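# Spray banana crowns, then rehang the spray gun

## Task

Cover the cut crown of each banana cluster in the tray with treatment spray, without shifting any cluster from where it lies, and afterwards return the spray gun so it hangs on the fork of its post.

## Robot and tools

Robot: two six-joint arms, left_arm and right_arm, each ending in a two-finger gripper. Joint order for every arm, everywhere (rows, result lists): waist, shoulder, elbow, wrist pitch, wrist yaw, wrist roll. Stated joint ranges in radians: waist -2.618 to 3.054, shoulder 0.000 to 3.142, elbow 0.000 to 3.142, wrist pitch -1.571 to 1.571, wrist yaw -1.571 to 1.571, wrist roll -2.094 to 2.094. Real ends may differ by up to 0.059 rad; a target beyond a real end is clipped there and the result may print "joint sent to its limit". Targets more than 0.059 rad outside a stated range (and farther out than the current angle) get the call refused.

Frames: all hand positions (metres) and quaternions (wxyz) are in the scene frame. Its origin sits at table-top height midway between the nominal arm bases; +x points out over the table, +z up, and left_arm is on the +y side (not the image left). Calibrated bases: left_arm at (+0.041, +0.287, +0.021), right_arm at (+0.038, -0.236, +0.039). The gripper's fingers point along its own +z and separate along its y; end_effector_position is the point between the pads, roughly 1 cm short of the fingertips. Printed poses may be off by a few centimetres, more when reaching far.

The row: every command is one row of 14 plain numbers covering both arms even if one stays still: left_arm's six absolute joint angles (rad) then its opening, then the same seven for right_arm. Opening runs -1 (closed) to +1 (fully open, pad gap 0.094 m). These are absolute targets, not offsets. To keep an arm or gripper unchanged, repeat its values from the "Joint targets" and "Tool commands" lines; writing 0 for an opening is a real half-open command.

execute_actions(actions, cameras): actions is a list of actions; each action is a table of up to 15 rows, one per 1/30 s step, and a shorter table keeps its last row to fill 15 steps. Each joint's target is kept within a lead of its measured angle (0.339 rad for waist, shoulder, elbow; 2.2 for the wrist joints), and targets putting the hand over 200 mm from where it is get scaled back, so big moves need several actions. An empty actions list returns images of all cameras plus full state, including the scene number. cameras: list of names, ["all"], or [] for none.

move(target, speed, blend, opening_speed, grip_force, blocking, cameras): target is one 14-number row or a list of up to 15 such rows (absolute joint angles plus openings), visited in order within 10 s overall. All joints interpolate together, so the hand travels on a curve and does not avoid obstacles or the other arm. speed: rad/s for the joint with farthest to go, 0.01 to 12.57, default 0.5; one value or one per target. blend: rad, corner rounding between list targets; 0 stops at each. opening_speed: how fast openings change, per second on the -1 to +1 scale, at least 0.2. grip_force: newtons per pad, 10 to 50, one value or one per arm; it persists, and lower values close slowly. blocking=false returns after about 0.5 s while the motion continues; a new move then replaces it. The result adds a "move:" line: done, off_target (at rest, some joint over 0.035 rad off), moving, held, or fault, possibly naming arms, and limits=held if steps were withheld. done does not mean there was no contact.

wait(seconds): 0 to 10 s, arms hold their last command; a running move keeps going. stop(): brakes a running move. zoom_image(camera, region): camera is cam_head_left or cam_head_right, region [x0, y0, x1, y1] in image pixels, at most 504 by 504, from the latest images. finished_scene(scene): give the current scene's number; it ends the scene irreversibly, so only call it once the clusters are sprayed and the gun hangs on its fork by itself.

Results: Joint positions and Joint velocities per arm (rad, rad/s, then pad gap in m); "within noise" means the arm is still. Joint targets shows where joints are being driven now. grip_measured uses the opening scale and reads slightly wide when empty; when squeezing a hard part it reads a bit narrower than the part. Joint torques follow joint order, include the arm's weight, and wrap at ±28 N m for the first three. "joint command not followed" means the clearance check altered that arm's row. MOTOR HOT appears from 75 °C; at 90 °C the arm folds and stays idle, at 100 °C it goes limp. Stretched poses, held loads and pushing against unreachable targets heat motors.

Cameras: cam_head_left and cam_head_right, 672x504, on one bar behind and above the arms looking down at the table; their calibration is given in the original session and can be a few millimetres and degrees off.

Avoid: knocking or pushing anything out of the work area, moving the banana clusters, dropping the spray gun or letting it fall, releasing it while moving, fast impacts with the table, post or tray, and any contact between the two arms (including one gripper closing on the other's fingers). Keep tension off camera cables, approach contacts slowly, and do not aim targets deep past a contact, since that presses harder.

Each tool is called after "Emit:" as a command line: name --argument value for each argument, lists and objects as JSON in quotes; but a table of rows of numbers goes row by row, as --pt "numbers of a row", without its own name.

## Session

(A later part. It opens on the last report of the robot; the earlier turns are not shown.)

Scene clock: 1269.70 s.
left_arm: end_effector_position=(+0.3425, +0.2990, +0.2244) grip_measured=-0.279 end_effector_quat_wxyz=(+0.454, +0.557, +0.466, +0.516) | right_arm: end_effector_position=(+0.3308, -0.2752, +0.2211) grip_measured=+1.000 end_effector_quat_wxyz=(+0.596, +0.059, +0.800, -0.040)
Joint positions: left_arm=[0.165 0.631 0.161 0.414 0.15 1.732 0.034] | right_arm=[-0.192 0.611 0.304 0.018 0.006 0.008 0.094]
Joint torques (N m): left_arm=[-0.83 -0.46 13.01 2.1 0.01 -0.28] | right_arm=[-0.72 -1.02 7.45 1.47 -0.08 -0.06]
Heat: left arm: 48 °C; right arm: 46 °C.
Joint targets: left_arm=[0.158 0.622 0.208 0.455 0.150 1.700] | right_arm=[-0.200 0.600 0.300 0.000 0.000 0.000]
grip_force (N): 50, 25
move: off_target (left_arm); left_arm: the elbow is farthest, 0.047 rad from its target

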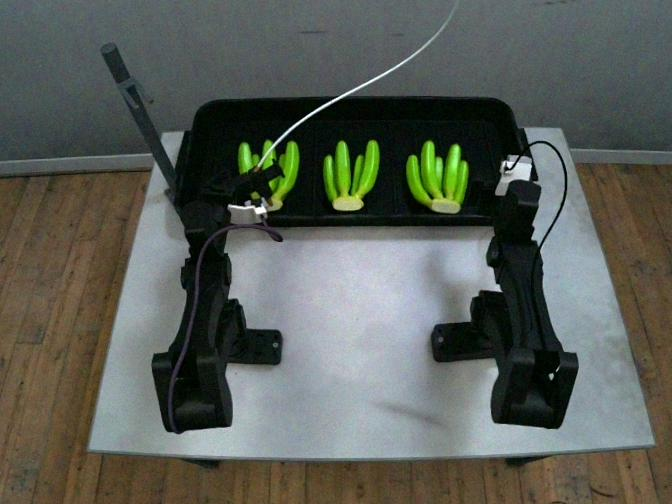

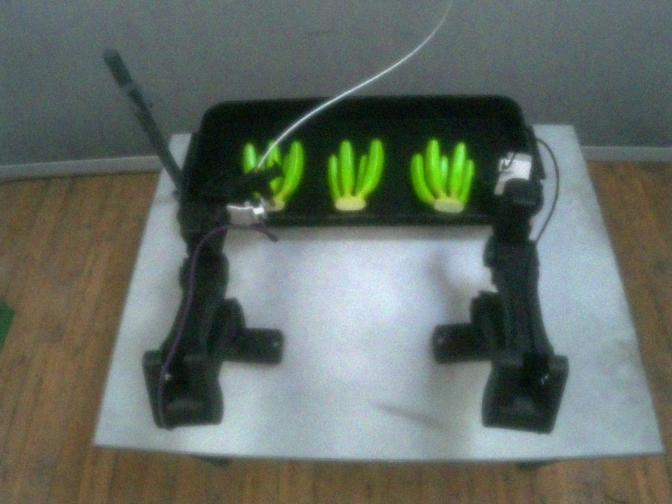

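Emit:
move --pt "0.08 0.65 0.225 0.45 0.08 1.7 -1 -0.2 0.6 0.3 0 0 0 1" --pt "-0.03 0.65 0.225 0.45 0.0 1.7 -1 -0.2 0.6 0.3 0 0 0 1" --speed 0.2 --cameras '["cam_head_left","cam_head_right"]'

Emit:
zoom_image --camera "cam_head_left" --region '[230, 150, 330, 250]'

Scene clock: 1284.70 s.
left_arm: end_effector_position=(+0.3464, +0.2689, +0.2243) grip_measured=-0.279 end_effector_quat_wxyz=(+0.458, +0.572, +0.456, +0.505) | right_arm: end_effector_position=(+0.3308, -0.2752, +0.2211) grip_measured=+1.000 end_effector_quat_wxyz=(+0.596, +0.059, +0.800, -0.040)
Joint positions: left_arm=[-0.023 0.655 0.179 0.405 0 1.732 0.034] | right_arm=[-0.192 0.611 0.304 0.018 0.006 0.008 0.094]
Joint torques (N m): left_arm=[-0.64 -0.36 12.93 2.14 -0.03 -0.27] | right_arm=[-0.58 -0.91 7.53 1.47 -0.09 -0.11]
Heat: left arm: 48 °C; right arm: 46 °C.
Joint targets: left_arm=[-0.030 0.650 0.225 0.450 0.000 1.700] | right_arm=[-0.200 0.600 0.300 0.000 0.000 0.000]
grip_force (N): 50, 25
move: off_target (left_arm); left_arm: the elbow is farthest, 0.046 rad from its target

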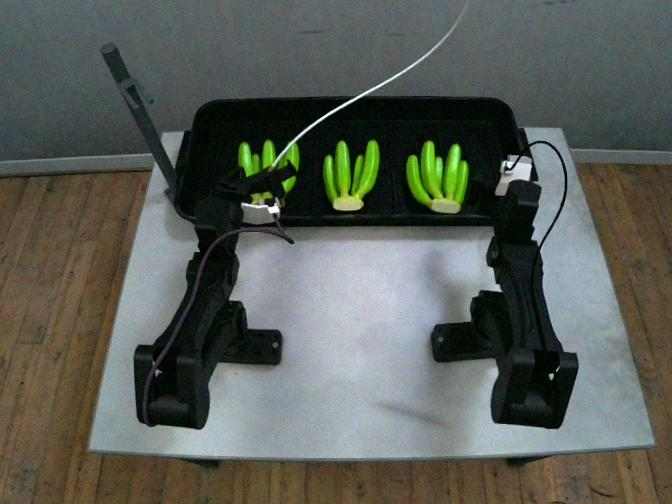

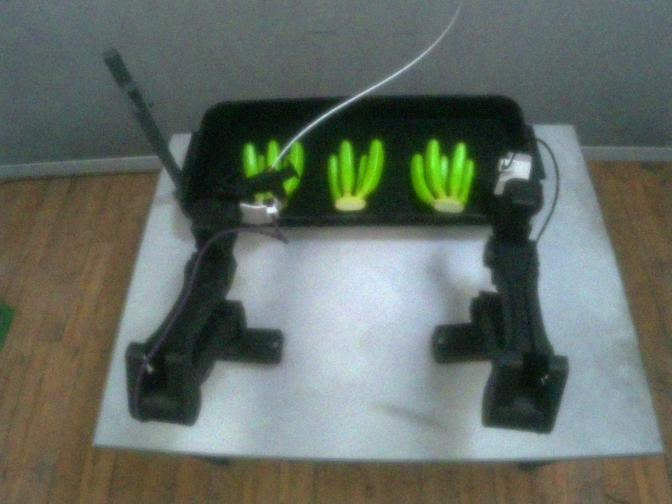

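Scaled by 5.040 from the camera's 672x504 image, which has a finer 960x720 frame.

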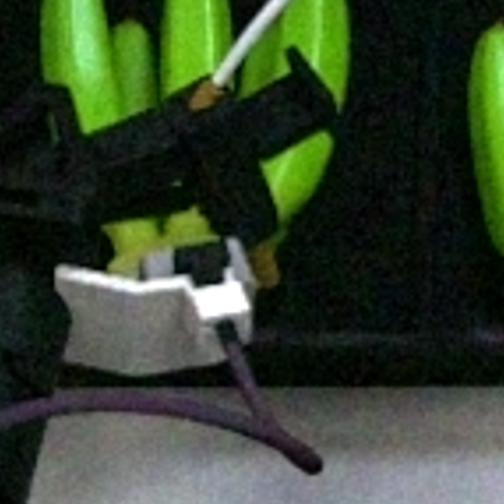

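Emit:
move --pt "-0.25 0.85 0.32 0.6 -0.05 1.7 -1 -0.2 0.6 0.3 0 0 0 1" --pt "-0.48 1.205 0.365 0.925 -0.113 1.7 -1 -0.2 0.6 0.3 0 0 0 1" --speed 0.4 --blend '[0.08, 0]' --cameras '["cam_head_left","cam_head_right"]'

Emit:
zoom_image --camera "cam_head_left" --region '[290, 140, 400, 250]'

Emit:
zoom_image --camera "cam_head_left" --region '[230, 150, 330, 250]'

Scene clock: 1305.40 s.
left_arm: end_effector_position=(+0.3796, +0.1198, +0.2277) grip_measured=-0.279 end_effector_quat_wxyz=(+0.548, +0.629, +0.345, +0.430) | right_arm: end_effector_position=(+0.3308, -0.2752, +0.2211) grip_measured=+1.000 end_effector_quat_wxyz=(+0.596, +0.059, +0.800, -0.040)
Joint positions: left_arm=[-0.474 1.206 0.322 0.854 -0.111 1.732 0.034] | right_arm=[-0.192 0.611 0.304 0.018 0.006 0.008 0.094]
Joint torques (N m): left_arm=[-0.53 -3.08 11.64 2.43 -0.02 -0.3] | right_arm=[-0.9 -1.05 7.38 1.53 -0.09 -0.09]
Heat: left arm: 51 °C; right arm: 46 °C.
Joint targets: left_arm=[-0.480 1.205 0.365 0.925 -0.113 1.700] | right_arm=[-0.200 0.600 0.300 0.000 0.000 0.000]
grip_force (N): 50, 25
move: off_target (left_arm); left_arm: the wrist pitch is farthest, 0.071 rad from its target

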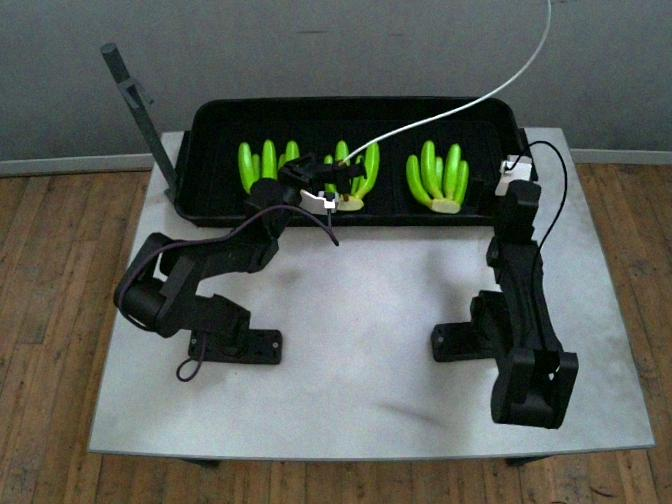

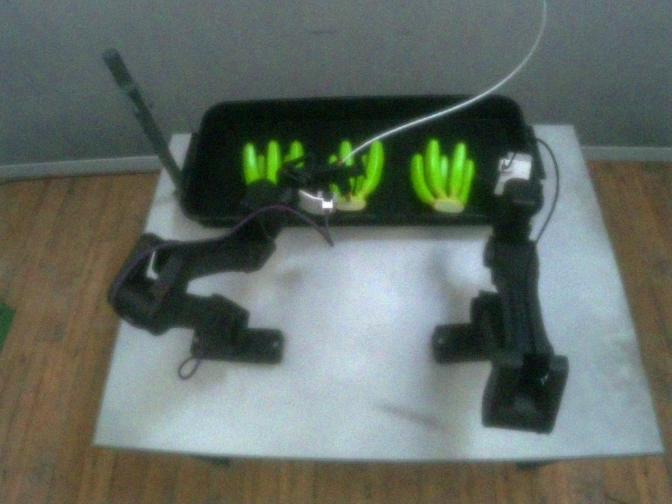

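Scaled by 4.582 from the camera's 672x504 image, which has a finer 960x720 frame.

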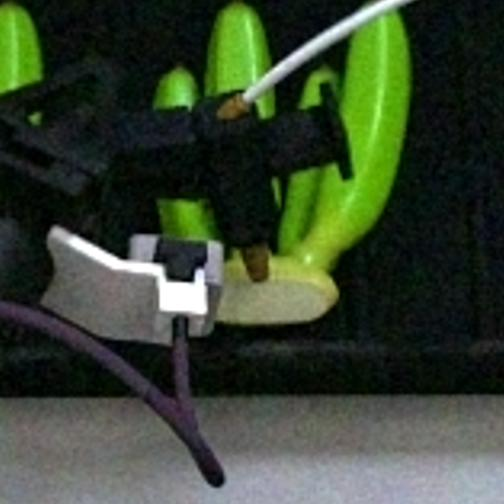

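Scaled by 5.040 from the camera's 672x504 image, which has a finer 960x720 frame.

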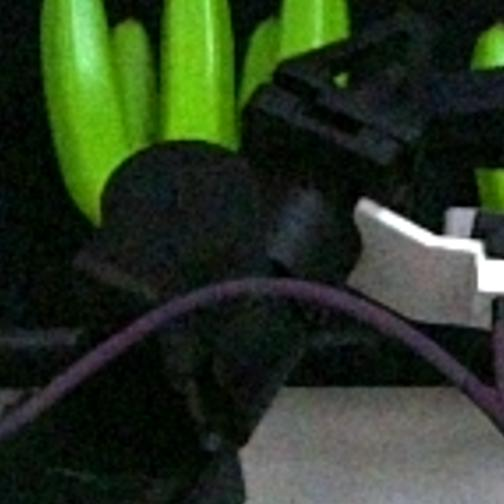

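Emit:
zoom_image --camera "cam_head_left" --region '[290, 150, 370, 210]'

Emit:
zoom_image --camera "cam_head_right" --region '[290, 150, 370, 210]'

Scaled by 6.300 from the camera's 672x504 image, which has a finer 960x720 frame.

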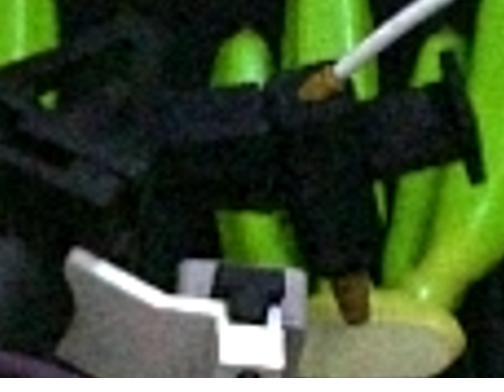

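Scaled by 6.300 from the camera's 672x504 image, which has a finer 960x720 frame.

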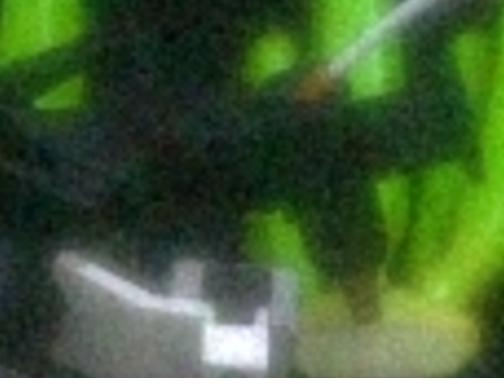

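Emit:
execute_actions --actions '[[[-0.48,1.205,0.365,0.925,-0.113,1.7,-1,-0.2,0.6,0.3,0,0,0,1]]]' --cameras '["cam_head_left"]'

Emit:
zoom_image --camera "cam_head_left" --region '[320, 180, 370, 220]'

Emit:
zoom_image --camera "cam_head_left" --region '[420, 180, 470, 220]'

Scene clock: 1325.90 s.
left_arm: end_effector_position=(+0.3796, +0.1198, +0.2278) grip_measured=-0.279 end_effector_quat_wxyz=(+0.548, +0.629, +0.345, +0.430) | right_arm: end_effector_position=(+0.3308, -0.2752, +0.2211) grip_measured=+1.000 end_effector_quat_wxyz=(+0.596, +0.059, +0.800, -0.040)
Joint positions: left_arm=[-0.474 1.206 0.322 0.854 -0.111 1.732 0.034] | right_arm=[-0.192 0.611 0.304 0.018 0.006 0.008 0.094]
Joint torques (N m): left_arm=[-0.57 -3.11 11.66 2.41 -0.04 -0.28] | right_arm=[-0.55 -0.96 7.32 1.46 -0.12 -0.05]
Motor temperatures (°C): left_arm=[27 29 36 54 26 26 30] | right_arm=[27 25 43 46 29 24 28]
Heat: left arm: 54 °C; right arm: 46 °C.
Joint targets: left_arm=[-0.480 1.205 0.365 0.925 -0.113 1.700] | right_arm=[-0.200 0.600 0.300 0.000 0.000 0.000]
grip_force (N): 50, 25
Images, in order (width x height): cam_head_left 672x504.

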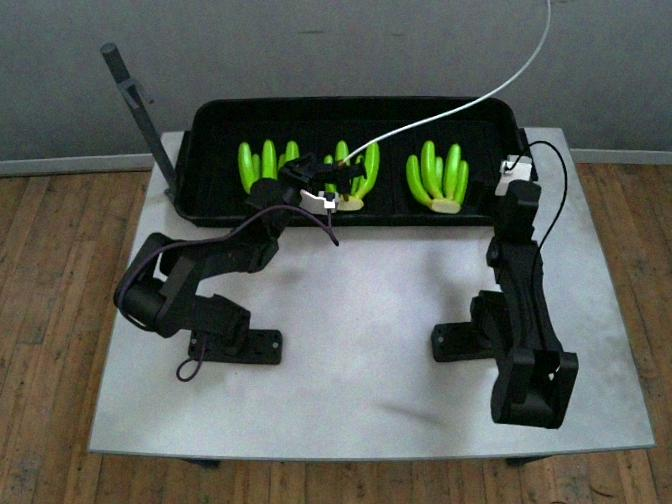

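Scaled by 10.080 from the camera's 672x504 image, which has a finer 960x720 frame.

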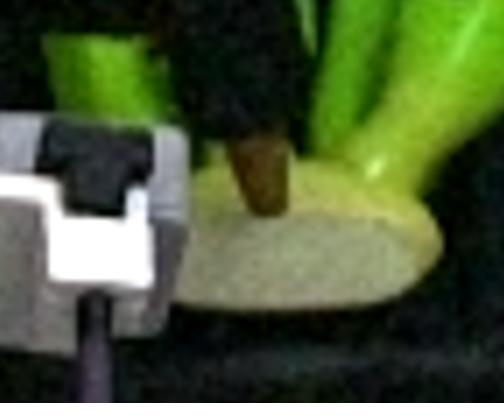

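Scaled by 10.080 from the camera's 672x504 image, which has a finer 960x720 frame.

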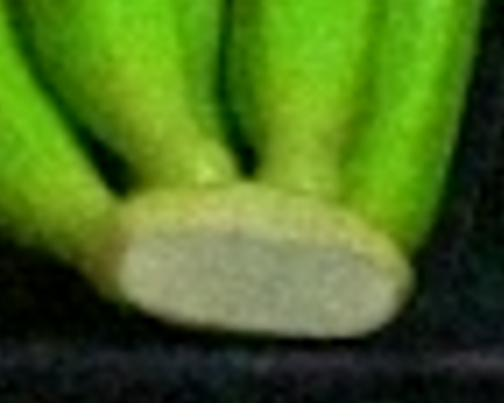

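Emit:
move --pt "-0.49 1.155 0.2 1.17 -0.124 1.7 -1 -0.2 0.6 0.3 0 0 0 1" --speed 0.25 --cameras '["cam_head_left"]'

Emit:
zoom_image --camera "cam_head_left" --region '[310, 180, 380, 230]'

Scene clock: 1346.90 s.
left_arm: end_effector_position=(+0.3597, +0.1296, +0.2423) grip_measured=-0.279 end_effector_quat_wxyz=(+0.589, +0.582, +0.326, +0.456) | right_arm: end_effector_position=(+0.3308, -0.2752, +0.2211) grip_measured=+1.000 end_effector_quat_wxyz=(+0.596, +0.059, +0.800, -0.040)
Joint positions: left_arm=[-0.482 1.184 0.205 1.09 -0.119 1.732 0.034] | right_arm=[-0.192 0.611 0.304 0.018 0.006 0.008 0.094]
Joint torques (N m): left_arm=[-0.83 -4.98 6.48 2.45 -0.05 -0.3] | right_arm=[-0.62 -1.26 7.46 1.53 -0.08 -0.08]
Motor temperatures (°C): left_arm=[27 29 35 55 26 26 30] | right_arm=[27 25 43 46 29 24 28]
Heat: left arm: 55 °C; right arm: 46 °C.
Joint targets: left_arm=[-0.490 1.155 0.200 1.170 -0.124 1.700] | right_arm=[-0.200 0.600 0.300 0.000 0.000 0.000]
grip_force (N): 50, 25
move: off_target (left_arm); left_arm: the wrist pitch is farthest, 0.080 rad from its target
Images, in order (width x height): cam_head_left 672x504.

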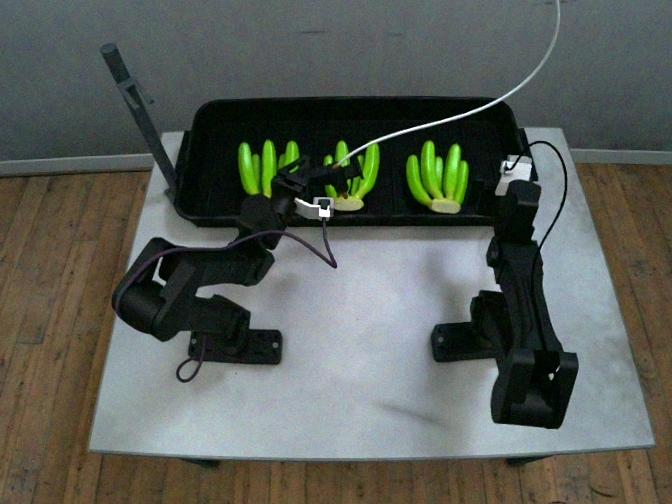

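Scaled by 7.200 from the camera's 672x504 image, which has a finer 960x720 frame.

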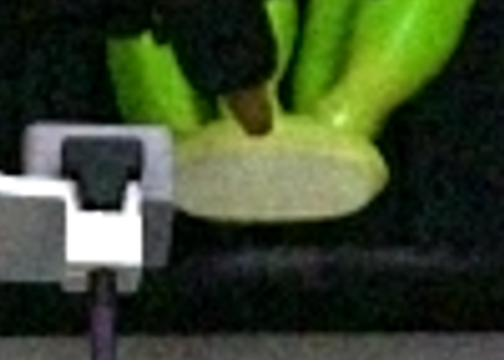

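Emit:
move --pt "-0.49 1.155 0.23 1.13 -0.124 1.7 -1 -1.2 0.6 0.3 0 0 0 1" --pt "-0.68 1.4 0.65 0.8 -0.14 1.72 -1 -1.2 0.6 0.3 0 0 0 1" --pt "-0.876 1.84 1.0 0.92 -0.16 1.74 -1 -1.2 0.6 0.3 0 0 0 1" --speed '[0.6,0.4,0.4]' --blend '[0,0.08,0]' --cameras '["cam_head_left","cam_head_right"]'

Emit:
zoom_image --camera "cam_head_left" --region '[390, 150, 490, 250]'

Emit:
zoom_image --camera "cam_head_left" --region '[230, 150, 390, 250]'

Scene clock: 1385.20 s.
left_arm: end_effector_position=(+0.3943, -0.1225, +0.2385) grip_measured=-0.279 end_effector_quat_wxyz=(+0.611, +0.682, +0.218, +0.338) | right_arm: end_effector_position=(+0.1633, -0.5033, +0.2210) grip_measured=+1.000 end_effector_quat_wxyz=(+0.505, +0.434, +0.674, -0.320)
Joint positions: left_arm=[-0.873 1.834 0.957 0.851 -0.157 1.764 0.034] | right_arm=[-1.192 0.611 0.304 0.017 0.003 0.006 0.094]
Joint torques (N m): left_arm=[-0.25 -8.25 11.67 2.4 -0.05 -0.22] | right_arm=[-0.77 -1.17 7.31 1.49 -0.07 -0.08]
Heat: left arm: 52 °C; right arm: 46 °C.
Joint targets: left_arm=[-0.876 1.840 1.000 0.920 -0.160 1.740] | right_arm=[-1.200 0.600 0.300 0.000 0.000 0.000]
grip_force (N): 50, 25
move: off_target (left_arm); left_arm: the wrist pitch is farthest, 0.069 rad from its target

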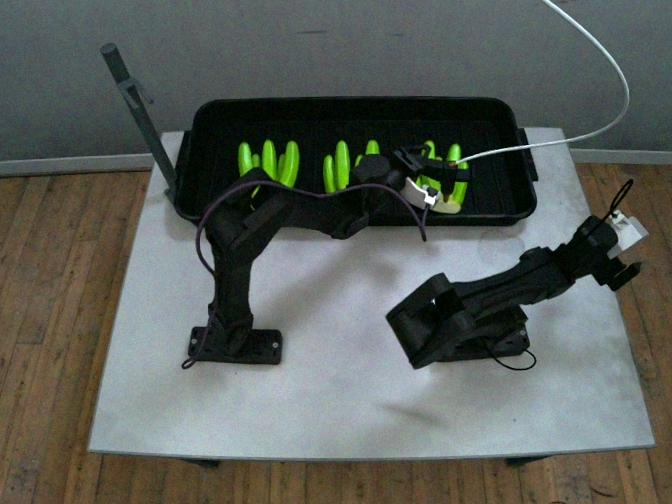

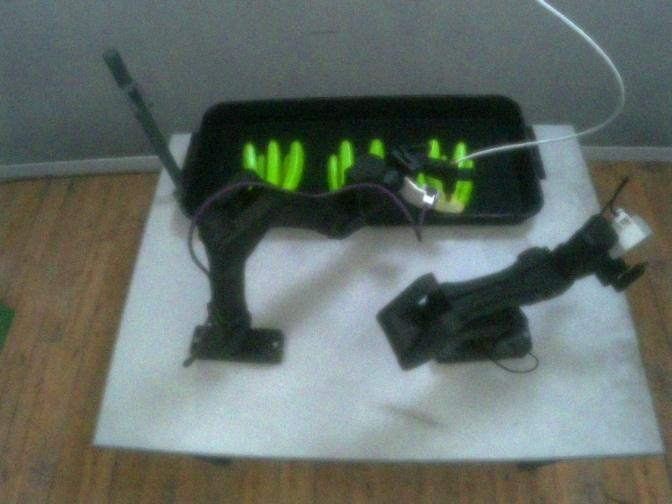

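Scaled by 5.040 from the camera's 672x504 image, which has a finer 960x720 frame.

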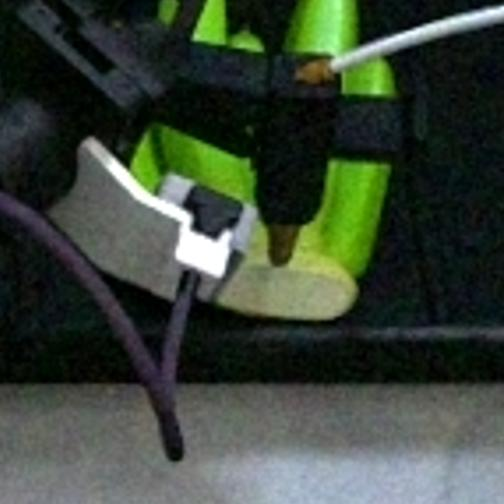

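Scaled by 3.150 from the camera's 672x504 image, which has a finer 960x720 frame.

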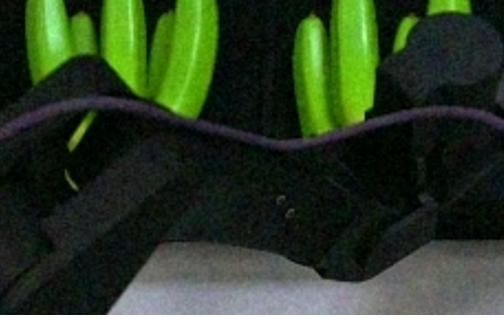

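Emit:
wait --seconds 1 --cameras '["cam_head_left"]'

Emit:
zoom_image --camera "cam_head_left" --region '[420, 170, 470, 220]'

Scene clock: 1392.97 s.
left_arm: end_effector_position=(+0.3943, -0.1225, +0.2385) grip_measured=-0.279 end_effector_quat_wxyz=(+0.611, +0.682, +0.218, +0.338) | right_arm: end_effector_position=(+0.1633, -0.5033, +0.2210) grip_measured=+1.000 end_effector_quat_wxyz=(+0.505, +0.434, +0.674, -0.320)
Joint positions: left_arm=[-0.873 1.834 0.957 0.851 -0.157 1.764 0.034] | right_arm=[-1.192 0.611 0.304 0.017 0.003 0.006 0.094]
Joint torques (N m): left_arm=[-0.32 -8.18 11.69 2.41 -0.04 -0.21] | right_arm=[-0.72 -1.17 7.34 1.47 -0.04 -0.07]
Heat: left arm: 53 °C; right arm: 46 °C.
Joint targets: left_arm=[-0.876 1.840 1.000 0.920 -0.160 1.740] | right_arm=[-1.200 0.600 0.300 0.000 0.000 0.000]
Tool commands: left_gripper/opening=-1.0 right_gripper/opening=+1.0
grip_force (N): 50, 25
wait: 1.00 s; at rest from the start
Images, in order (width x height): cam_head_left 672x504.

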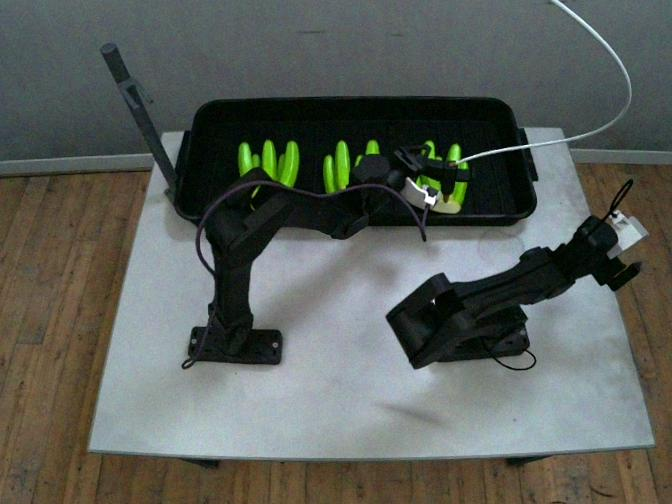

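Scaled by 10.080 from the camera's 672x504 image, which has a finer 960x720 frame.

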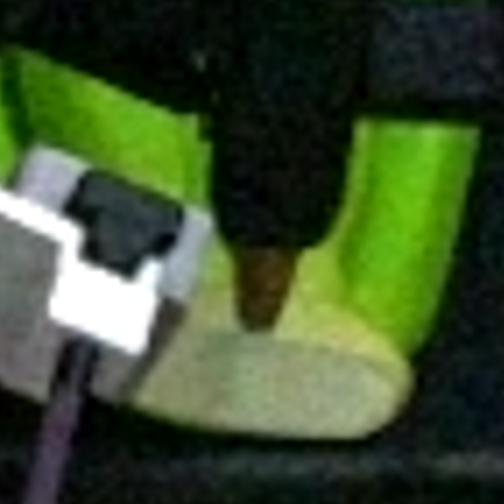

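Emit:
move --pt "-0.91 1.84 1.0 0.92 -0.16 1.74 -1 -1.2 0.6 0.3 0 0 0 1" --pt "-0.84 1.84 1.0 0.92 -0.16 1.74 -1 -1.2 0.6 0.3 0 0 0 1" --pt "-0.84 1.81 0.85 1.09 -0.16 1.74 -1 -1.2 0.6 0.3 0 0 0 1" --pt "-0.9 1.81 0.85 1.09 -0.16 1.74 -1 -1.2 0.6 0.3 0 0 0 1" --speed 0.12 --cameras '["cam_head_left"]'

Emit:
zoom_image --camera "cam_head_left" --region '[420, 170, 470, 220]'

Scene clock: 1408.83 s.
left_arm: end_effector_position=(+0.3754, -0.1169, +0.2341) grip_measured=-0.279 end_effector_quat_wxyz=(+0.634, +0.662, +0.207, +0.340) | right_arm: end_effector_position=(+0.1633, -0.5033, +0.2210) grip_measured=+1.000 end_effector_quat_wxyz=(+0.505, +0.434, +0.674, -0.320)
Joint positions: left_arm=[-0.897 1.834 0.855 1.016 -0.161 1.766 0.034] | right_arm=[-1.192 0.611 0.304 0.017 0.003 0.006 0.094]
Joint torques (N m): left_arm=[-0.43 -10.47 6.57 2.42 0.01 -0.24] | right_arm=[-0.58 -1.05 7.49 1.52 -0.05 -0.06]
Motor temperatures (°C): left_arm=[27 33 34 55 26 26 30] | right_arm=[27 25 43 46 29 24 28]
Heat: left arm: 55 °C; right arm: 46 °C.
Joint targets: left_arm=[-0.900 1.810 0.850 1.090 -0.160 1.740] | right_arm=[-1.200 0.600 0.300 0.000 0.000 0.000]
grip_force (N): 50, 25
move: off_target (left_arm); left_arm: the wrist pitch is farthest, 0.074 rad from its target
Images, in order (width x height): cam_head_left 672x504.

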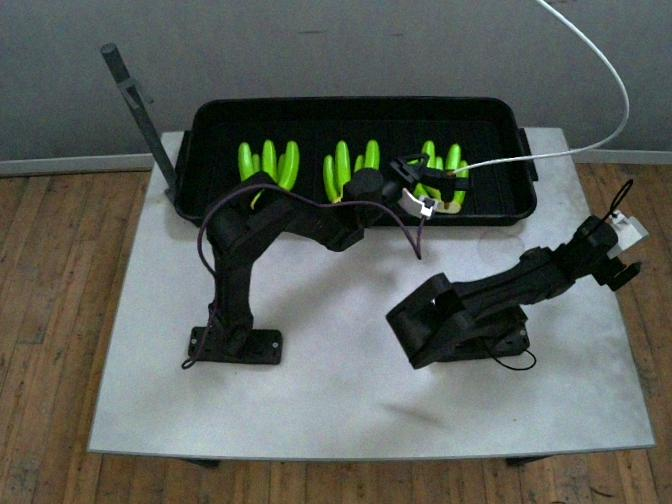

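Scaled by 10.080 from the camera's 672x504 image, which has a finer 960x720 frame.

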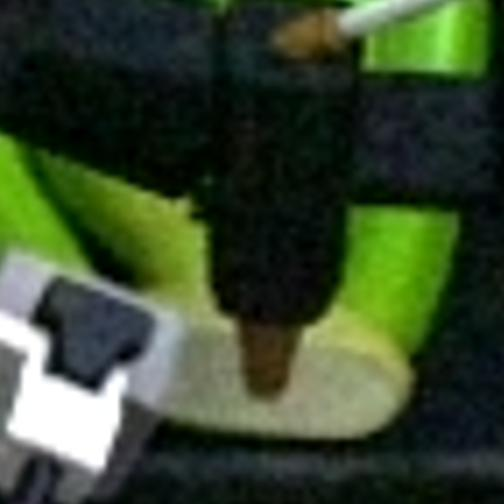

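Emit:
move --pt "-0.68 1.4 0.65 0.8 -0.14 1.72 -1 -1.2 0.6 0.3 0 0 0 1" --pt "-0.25 0.85 0.32 0.6 -0.05 1.7 -1 -1.2 0.6 0.3 0 0 0 1" --pt "0.35 0.6 0.10 0.95 0.24 1.0 -1 -1.2 0.6 0.3 0 0 0 1" --pt "0.595 0.85 0.115 1.19 0.23 0.27 -1 -1.2 0.6 0.3 0 0 0 1" --speed 0.5 --blend '[0.08,0.08,0.08,0]' --cameras '["cam_head_left"]'

Emit:
zoom_image --camera "cam_head_left" --region '[230, 130, 480, 230]'

Emit:
zoom_image --camera "cam_head_left" --region '[95, 60, 235, 200]'

Scene clock: 1428.53 s.
left_arm: end_effector_position=(+0.3132, +0.4059, +0.3111) grip_measured=-0.280 end_effector_quat_wxyz=(+0.781, +0.023, +0.560, +0.275) | right_arm: end_effector_position=(+0.1633, -0.5033, +0.2210) grip_measured=+1.000 end_effector_quat_wxyz=(+0.505, +0.434, +0.674, -0.320)
Joint positions: left_arm=[0.588 0.853 0.109 1.137 0.232 0.284 0.034] | right_arm=[-1.192 0.611 0.304 0.017 0.003 0.006 0.094]
Joint torques (N m): left_arm=[0.64 -0.72 8.24 2.01 -0.1 -0.08] | right_arm=[-0.7 -1.02 7.65 1.48 -0.1 -0.05]
Heat: left arm: 54 °C; right arm: 46 °C.
Joint targets: left_arm=[0.595 0.850 0.115 1.190 0.230 0.270] | right_arm=[-1.200 0.600 0.300 0.000 0.000 0.000]
grip_force (N): 50, 25
move: off_target (left_arm); left_arm: the wrist pitch is farthest, 0.053 rad from its target
Images, in order (width x height): cam_head_left 672x504.

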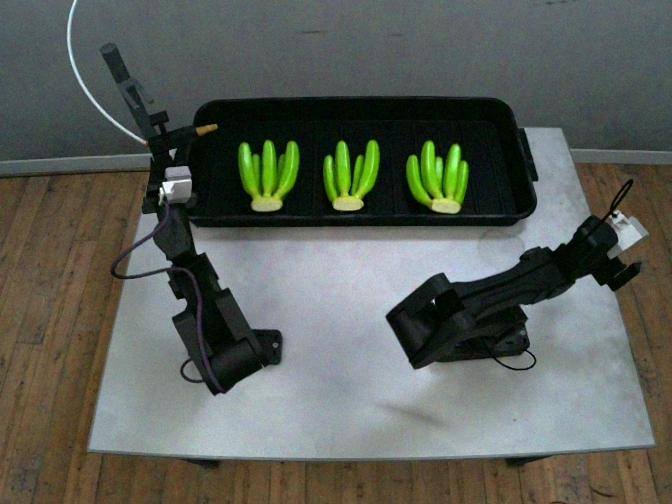

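Scaled by 2.016 from the camera's 672x504 image, which has a finer 960x720 frame.

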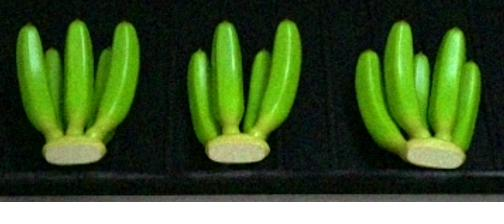

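Scaled by 3.600 from the camera's 672x504 image, which has a finer 960x720 frame.

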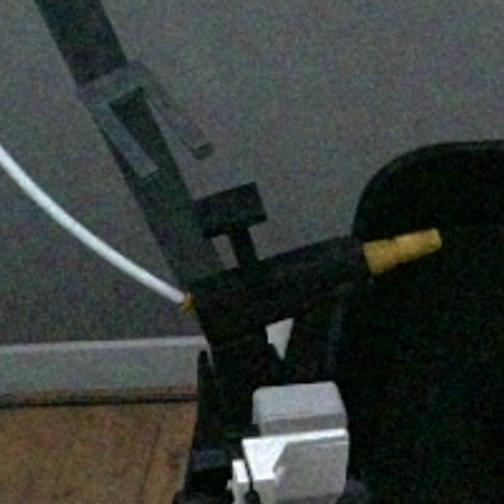

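Emit:
move --pt "0.40 0.6 0.10 0.95 0.24 1.0 -1 -1.2 0.6 0.3 0 0 0 1" --pt "0.237 0.51 0.18 0.41 0.197 1.7 -1 -1.2 0.6 0.3 0 0 0 1" --pt "0.237 0.785 0.247 0.63 0.197 1.7 -1 -1.2 0.6 0.3 0 0 0 1" --speed '[0.5,0.5,0.1]' --blend '[0.08,0.02,0]' --cameras '["cam_head_left"]'

Emit:
zoom_image --camera "cam_head_left" --region '[220, 140, 320, 240]'

Scene clock: 1531.37 s.
left_arm: end_effector_position=(+0.3596, +0.3184, +0.2372) grip_measured=-0.280 end_effector_quat_wxyz=(+0.455, +0.538, +0.468, +0.533) | right_arm: end_effector_position=(+0.1633, -0.5033, +0.2210) grip_measured=+1.000 end_effector_quat_wxyz=(+0.505, +0.434, +0.674, -0.320)
Joint positions: left_arm=[0.244 0.788 0.202 0.569 0.196 1.722 0.034] | right_arm=[-1.192 0.611 0.304 0.017 0.003 0.006 0.094]
Joint torques (N m): left_arm=[-0.73 -0.81 12.67 2.27 0.03 -0.18] | right_arm=[-0.68 -0.9 7.43 1.48 -0.09 -0.04]
Motor temperatures (°C): left_arm=[27 29 34 50 26 26 30] | right_arm=[27 25 44 46 29 24 28]
Heat: left arm: 50 °C; right arm: 46 °C.
Joint targets: left_arm=[0.237 0.785 0.247 0.630 0.197 1.700] | right_arm=[-1.200 0.600 0.300 0.000 0.000 0.000]
grip_force (N): 50, 25
move: off_target (left_arm); left_arm: the wrist pitch is farthest, 0.061 rad from its target
Images, in order (width x height): cam_head_left 672x504.

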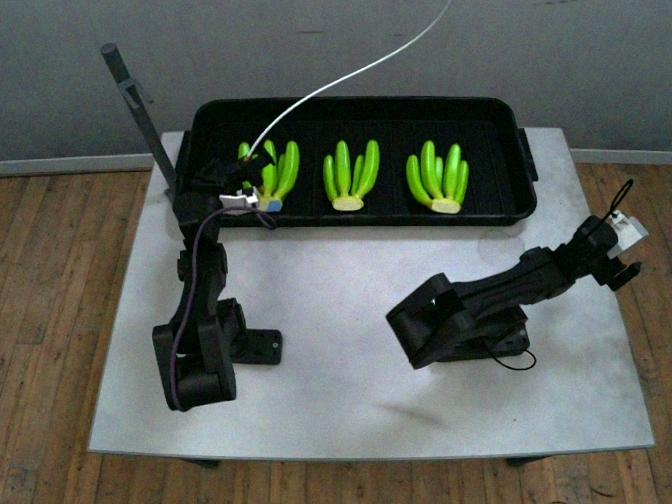

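Scaled by 5.040 from the camera's 672x504 image, which has a finer 960x720 frame.

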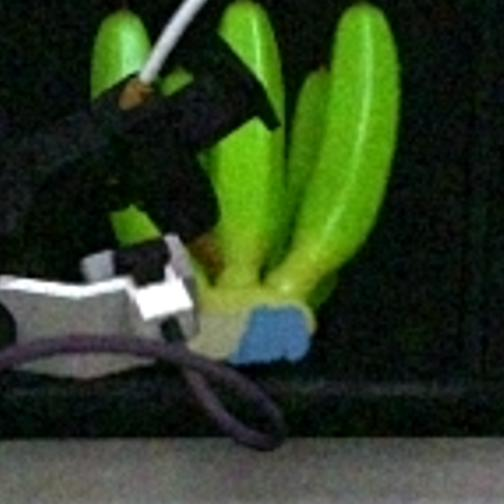

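Emit:
move --pt "0.31 0.51 0.18 0.41 0.27 1.7 -1 -1.2 0.6 0.3 0 0 0 1" --pt "0.31 0.785 0.247 0.63 0.27 1.7 -1 -1.2 0.6 0.3 0 0 0 1" --speed '[0.4,0.15]' --cameras '["cam_head_left"]'

Emit:
zoom_image --camera "cam_head_left" --region '[220, 140, 320, 240]'

Scene clock: 1579.50 s.
left_arm: end_effector_position=(+0.3577, +0.3281, +0.2381) grip_measured=-0.280 end_effector_quat_wxyz=(+0.453, +0.535, +0.470, +0.536) | right_arm: end_effector_position=(+0.1633, -0.5033, +0.2210) grip_measured=+1.000 end_effector_quat_wxyz=(+0.505, +0.434, +0.674, -0.320)
Joint positions: left_arm=[0.303 0.788 0.203 0.571 0.245 1.723 0.034] | right_arm=[-1.192 0.611 0.304 0.017 0.003 0.006 0.094]
Joint torques (N m): left_arm=[0.73 -0.85 12.63 2.29 0.3 -0.21] | right_arm=[-0.75 -1.16 7.66 1.5 -0.05 -0.09]
Heat: left arm: 51 °C; right arm: 46 °C.
Joint targets: left_arm=[0.310 0.785 0.247 0.630 0.270 1.700] | right_arm=[-1.200 0.600 0.300 0.000 0.000 0.000]
grip_force (N): 50, 25
move: off_target (left_arm); left_arm: the wrist pitch is farthest, 0.059 rad from its target
Images, in order (width x height): cam_head_left 672x504.

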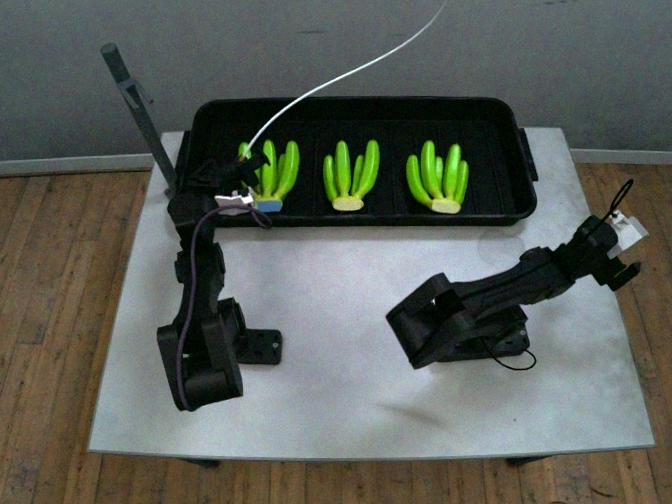

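Scaled by 5.040 from the camera's 672x504 image, which has a finer 960x720 frame.

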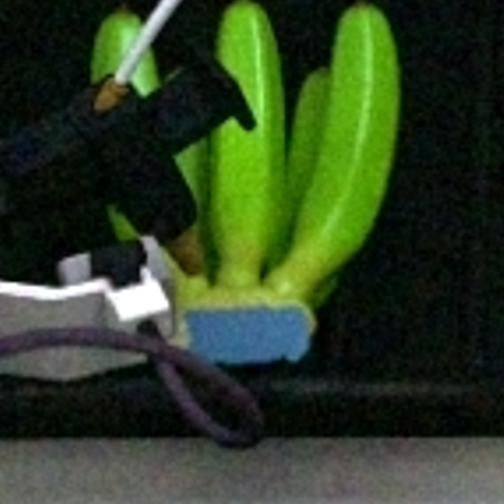

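Emit:
move --pt "0.35 0.6 0.10 0.75 0.24 1.7 -1 -1.2 0.6 0.3 0 0 0 1" --pt "-0.25 0.85 0.32 0.6 -0.05 1.7 -1 -1.2 0.6 0.3 0 0 0 1" --pt "-0.56 0.92 0.25 0.73 -0.19 1.7 -1 -1.2 0.6 0.3 0 0 0 1" --pt "-0.426 1.2 0.388 0.92 -0.056 1.7 -1 -1.2 0.6 0.3 0 0 0 1" --speed '[0.5,0.5,0.5,0.12]' --blend '[0.08,0.08,0,0]'

Emit:
move --pt "-0.39 1.18 0.37 0.92 -0.02 1.7 -1 -1.2 0.6 0.3 0 0 0 1" --pt "-0.51 0.88 0.23 0.70 -0.14 1.7 -1 -1.2 0.6 0.3 0 0 0 1" --speed '[0.15,0.15]' --cameras '["cam_head_left"]'

Emit:
zoom_image --camera "cam_head_left" --region '[300, 140, 400, 240]'

Scene clock: 1613.00 s.
left_arm: end_effector_position=(+0.3869, +0.1275, +0.2394) grip_measured=-0.280 end_effector_quat_wxyz=(+0.554, +0.618, +0.347, +0.436) | right_arm: end_effector_position=(+0.1633, -0.5033, +0.2210) grip_measured=+1.000 end_effector_quat_wxyz=(+0.505, +0.434, +0.674, -0.320)
Joint positions: left_arm=[-0.433 1.2 0.346 0.849 -0.08 1.725 0.034] | right_arm=[-1.192 0.611 0.304 0.017 0.003 0.006 0.094]
Joint torques (N m): left_arm=[0.64 -3.06 11.79 2.47 0.3 -0.21] | right_arm=[-0.51 -1.14 7.64 1.48 -0.1 -0.05]
Heat: left arm: 51 °C; right arm: 46 °C.
Joint targets: left_arm=[-0.426 1.200 0.388 0.920 -0.056 1.700] | right_arm=[-1.200 0.600 0.300 0.000 0.000 0.000]
grip_force (N): 50, 25
move: off_target (left_arm); left_arm: the wrist pitch is farthest, 0.071 rad from its target

Scene clock: 1616.47 s.
left_arm: end_effector_position=(+0.3414, +0.1357, +0.2382) grip_measured=-0.280 end_effector_quat_wxyz=(+0.553, +0.625, +0.344, +0.430) | right_arm: end_effector_position=(+0.1633, -0.5033, +0.2210) grip_measured=+1.000 end_effector_quat_wxyz=(+0.505, +0.434, +0.674, -0.320)
Joint positions: left_arm=[-0.503 0.905 0.236 0.65 -0.136 1.726 0.034] | right_arm=[-1.192 0.611 0.304 0.017 0.003 0.006 0.094]
Joint torques (N m): left_arm=[-0.8 -3.32 7.56 2.19 -0.11 -0.22] | right_arm=[-0.43 -1.18 7.16 1.49 -0.07 0.02]
Heat: left arm: 52 °C; right arm: 46 °C.
Joint targets: left_arm=[-0.510 0.880 0.230 0.700 -0.140 1.700] | right_arm=[-1.200 0.600 0.300 0.000 0.000 0.000]
grip_force (N): 50, 25
move: off_target (left_arm); left_arm: the wrist pitch is farthest, 0.050 rad from its target
Images, in order (width x height): cam_head_left 672x504.

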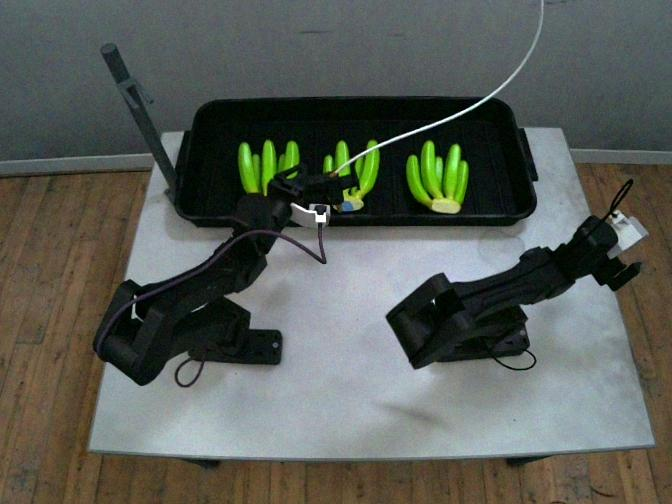

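Scaled by 5.040 from the camera's 672x504 image, which has a finer 960x720 frame.

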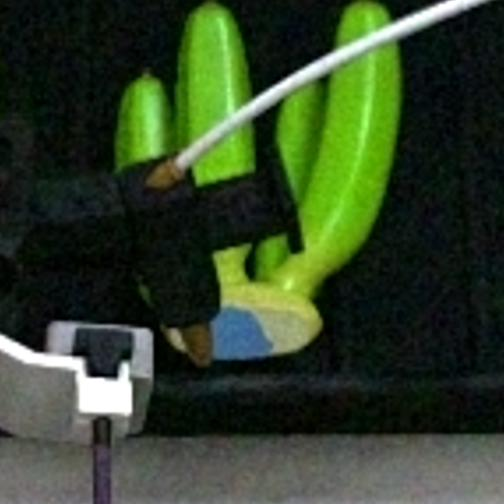

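Emit:
move --pt "-0.61 0.91 0.25 0.73 -0.24 1.7 -1 -1.2 0.6 0.3 0 0 0 1" --pt "-0.50 1.2 0.388 0.92 -0.13 1.7 -1 -1.2 0.6 0.3 0 0 0 1" --pt "-0.55 1.2 0.388 0.92 -0.18 1.7 -1 -1.2 0.6 0.3 0 0 0 1" --pt "-0.66 0.91 0.25 0.70 -0.29 1.7 -1 -1.2 0.6 0.3 0 0 0 1" --speed '[0.3,0.15,0.15,0.15]' --cameras '["cam_head_left"]'

Emit:
zoom_image --camera "cam_head_left" --region '[300, 140, 400, 240]'

Emit:
zoom_image --camera "cam_head_left" --region '[220, 140, 320, 240]'

Scene clock: 1629.67 s.
left_arm: end_effector_position=(+0.3318, +0.1130, +0.2374) grip_measured=-0.280 end_effector_quat_wxyz=(+0.548, +0.630, +0.344, +0.429) | right_arm: end_effector_position=(+0.1633, -0.5033, +0.2210) grip_measured=+1.000 end_effector_quat_wxyz=(+0.505, +0.434, +0.674, -0.320)
Joint positions: left_arm=[-0.653 0.936 0.256 0.648 -0.285 1.726 0.034] | right_arm=[-1.192 0.611 0.304 0.017 0.003 0.006 0.094]
Joint torques (N m): left_arm=[-0.7 -3.52 7.45 2.24 -0.17 -0.24] | right_arm=[-0.69 -0.96 7.45 1.49 -0.04 -0.07]
Heat: left arm: 53 °C; right arm: 46 °C.
Joint targets: left_arm=[-0.660 0.910 0.250 0.700 -0.290 1.700] | right_arm=[-1.200 0.600 0.300 0.000 0.000 0.000]
grip_force (N): 50, 25
move: off_target (left_arm); left_arm: the wrist pitch is farthest, 0.052 rad from its target
Images, in order (width x height): cam_head_left 672x504.

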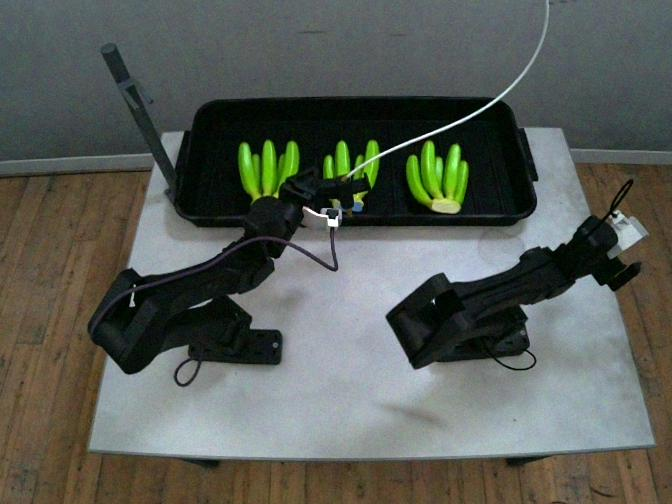

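Scaled by 5.040 from the camera's 672x504 image, which has a finer 960x720 frame.

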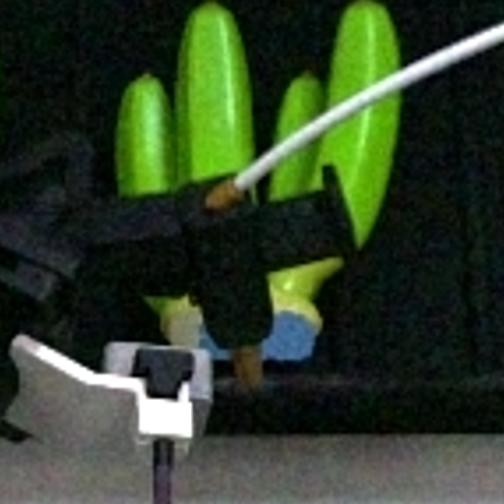

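Scaled by 5.040 from the camera's 672x504 image, which has a finer 960x720 frame.

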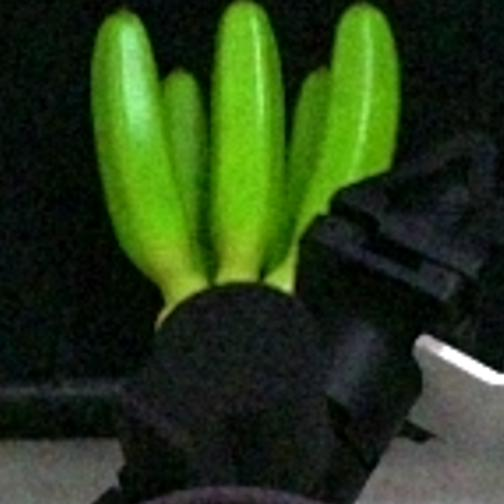

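Emit:
move --pt "-0.45 0.91 0.25 0.73 -0.08 1.7 -1 -1.2 0.6 0.3 0 0 0 1" --pt "-0.33 1.18 0.38 0.92 0.04 1.7 -1 -1.2 0.6 0.3 0 0 0 1" --pt "-0.40 0.88 0.23 0.70 -0.03 1.7 -1 -1.2 0.6 0.3 0 0 0 1" --pt "-0.68 1.4 0.65 0.8 -0.14 1.72 -1 -1.2 0.6 0.3 0 0 0 1" --speed '[0.3,0.15,0.2,0.5]' --cameras '["cam_head_left"]'

Emit:
zoom_image --camera "cam_head_left" --region '[300, 140, 400, 240]'

Emit:
zoom_image --camera "cam_head_left" --region '[220, 140, 320, 240]'

Scene clock: 1648.63 s.
left_arm: end_effector_position=(+0.3886, +0.0188, +0.2533) grip_measured=-0.280 end_effector_quat_wxyz=(+0.571, +0.668, +0.287, +0.380) | right_arm: end_effector_position=(+0.1633, -0.5033, +0.2210) grip_measured=+1.000 end_effector_quat_wxyz=(+0.505, +0.434, +0.674, -0.320)
Joint positions: left_arm=[-0.676 1.398 0.608 0.73 -0.137 1.743 0.034] | right_arm=[-1.192 0.611 0.304 0.017 0.003 0.006 0.094]
Joint torques (N m): left_arm=[-0.32 -4.94 11.85 2.39 -0.09 -0.2] | right_arm=[-0.55 -1.1 7.39 1.51 -0.07 -0.06]
Heat: left arm: 54 °C; right arm: 46 °C.
Joint targets: left_arm=[-0.680 1.400 0.650 0.800 -0.140 1.720] | right_arm=[-1.200 0.600 0.300 0.000 0.000 0.000]
grip_force (N): 50, 25
move: off_target (left_arm); left_arm: the wrist pitch is farthest, 0.070 rad from its target
Images, in order (width x height): cam_head_left 672x504.

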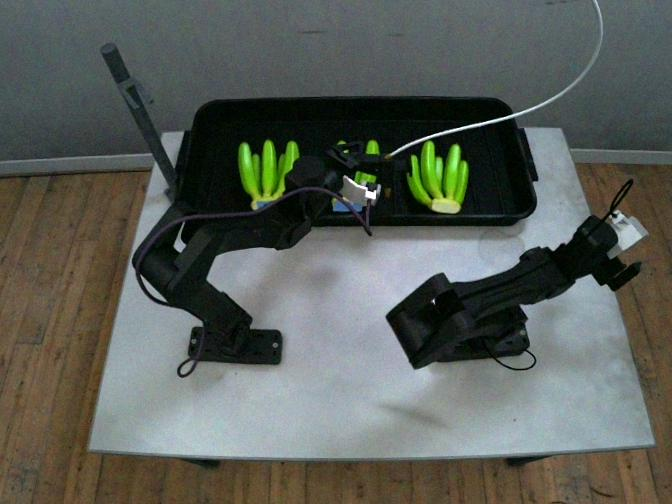

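Scaled by 5.040 from the camera's 672x504 image, which has a finer 960x720 frame.

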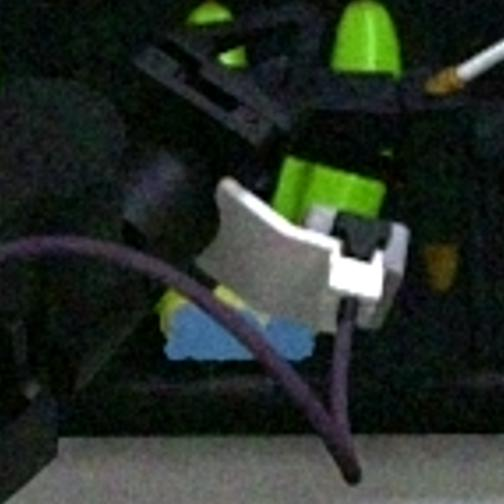

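Scaled by 5.040 from the camera's 672x504 image, which has a finer 960x720 frame.

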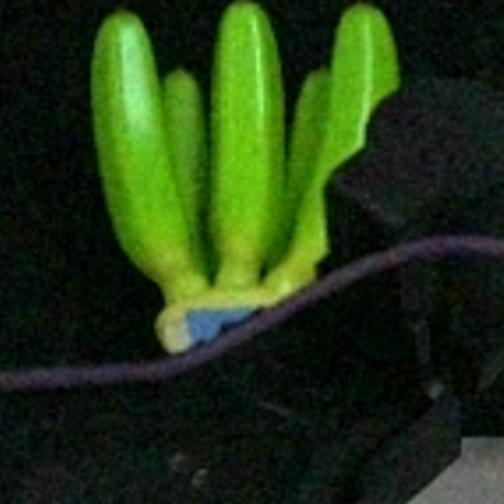

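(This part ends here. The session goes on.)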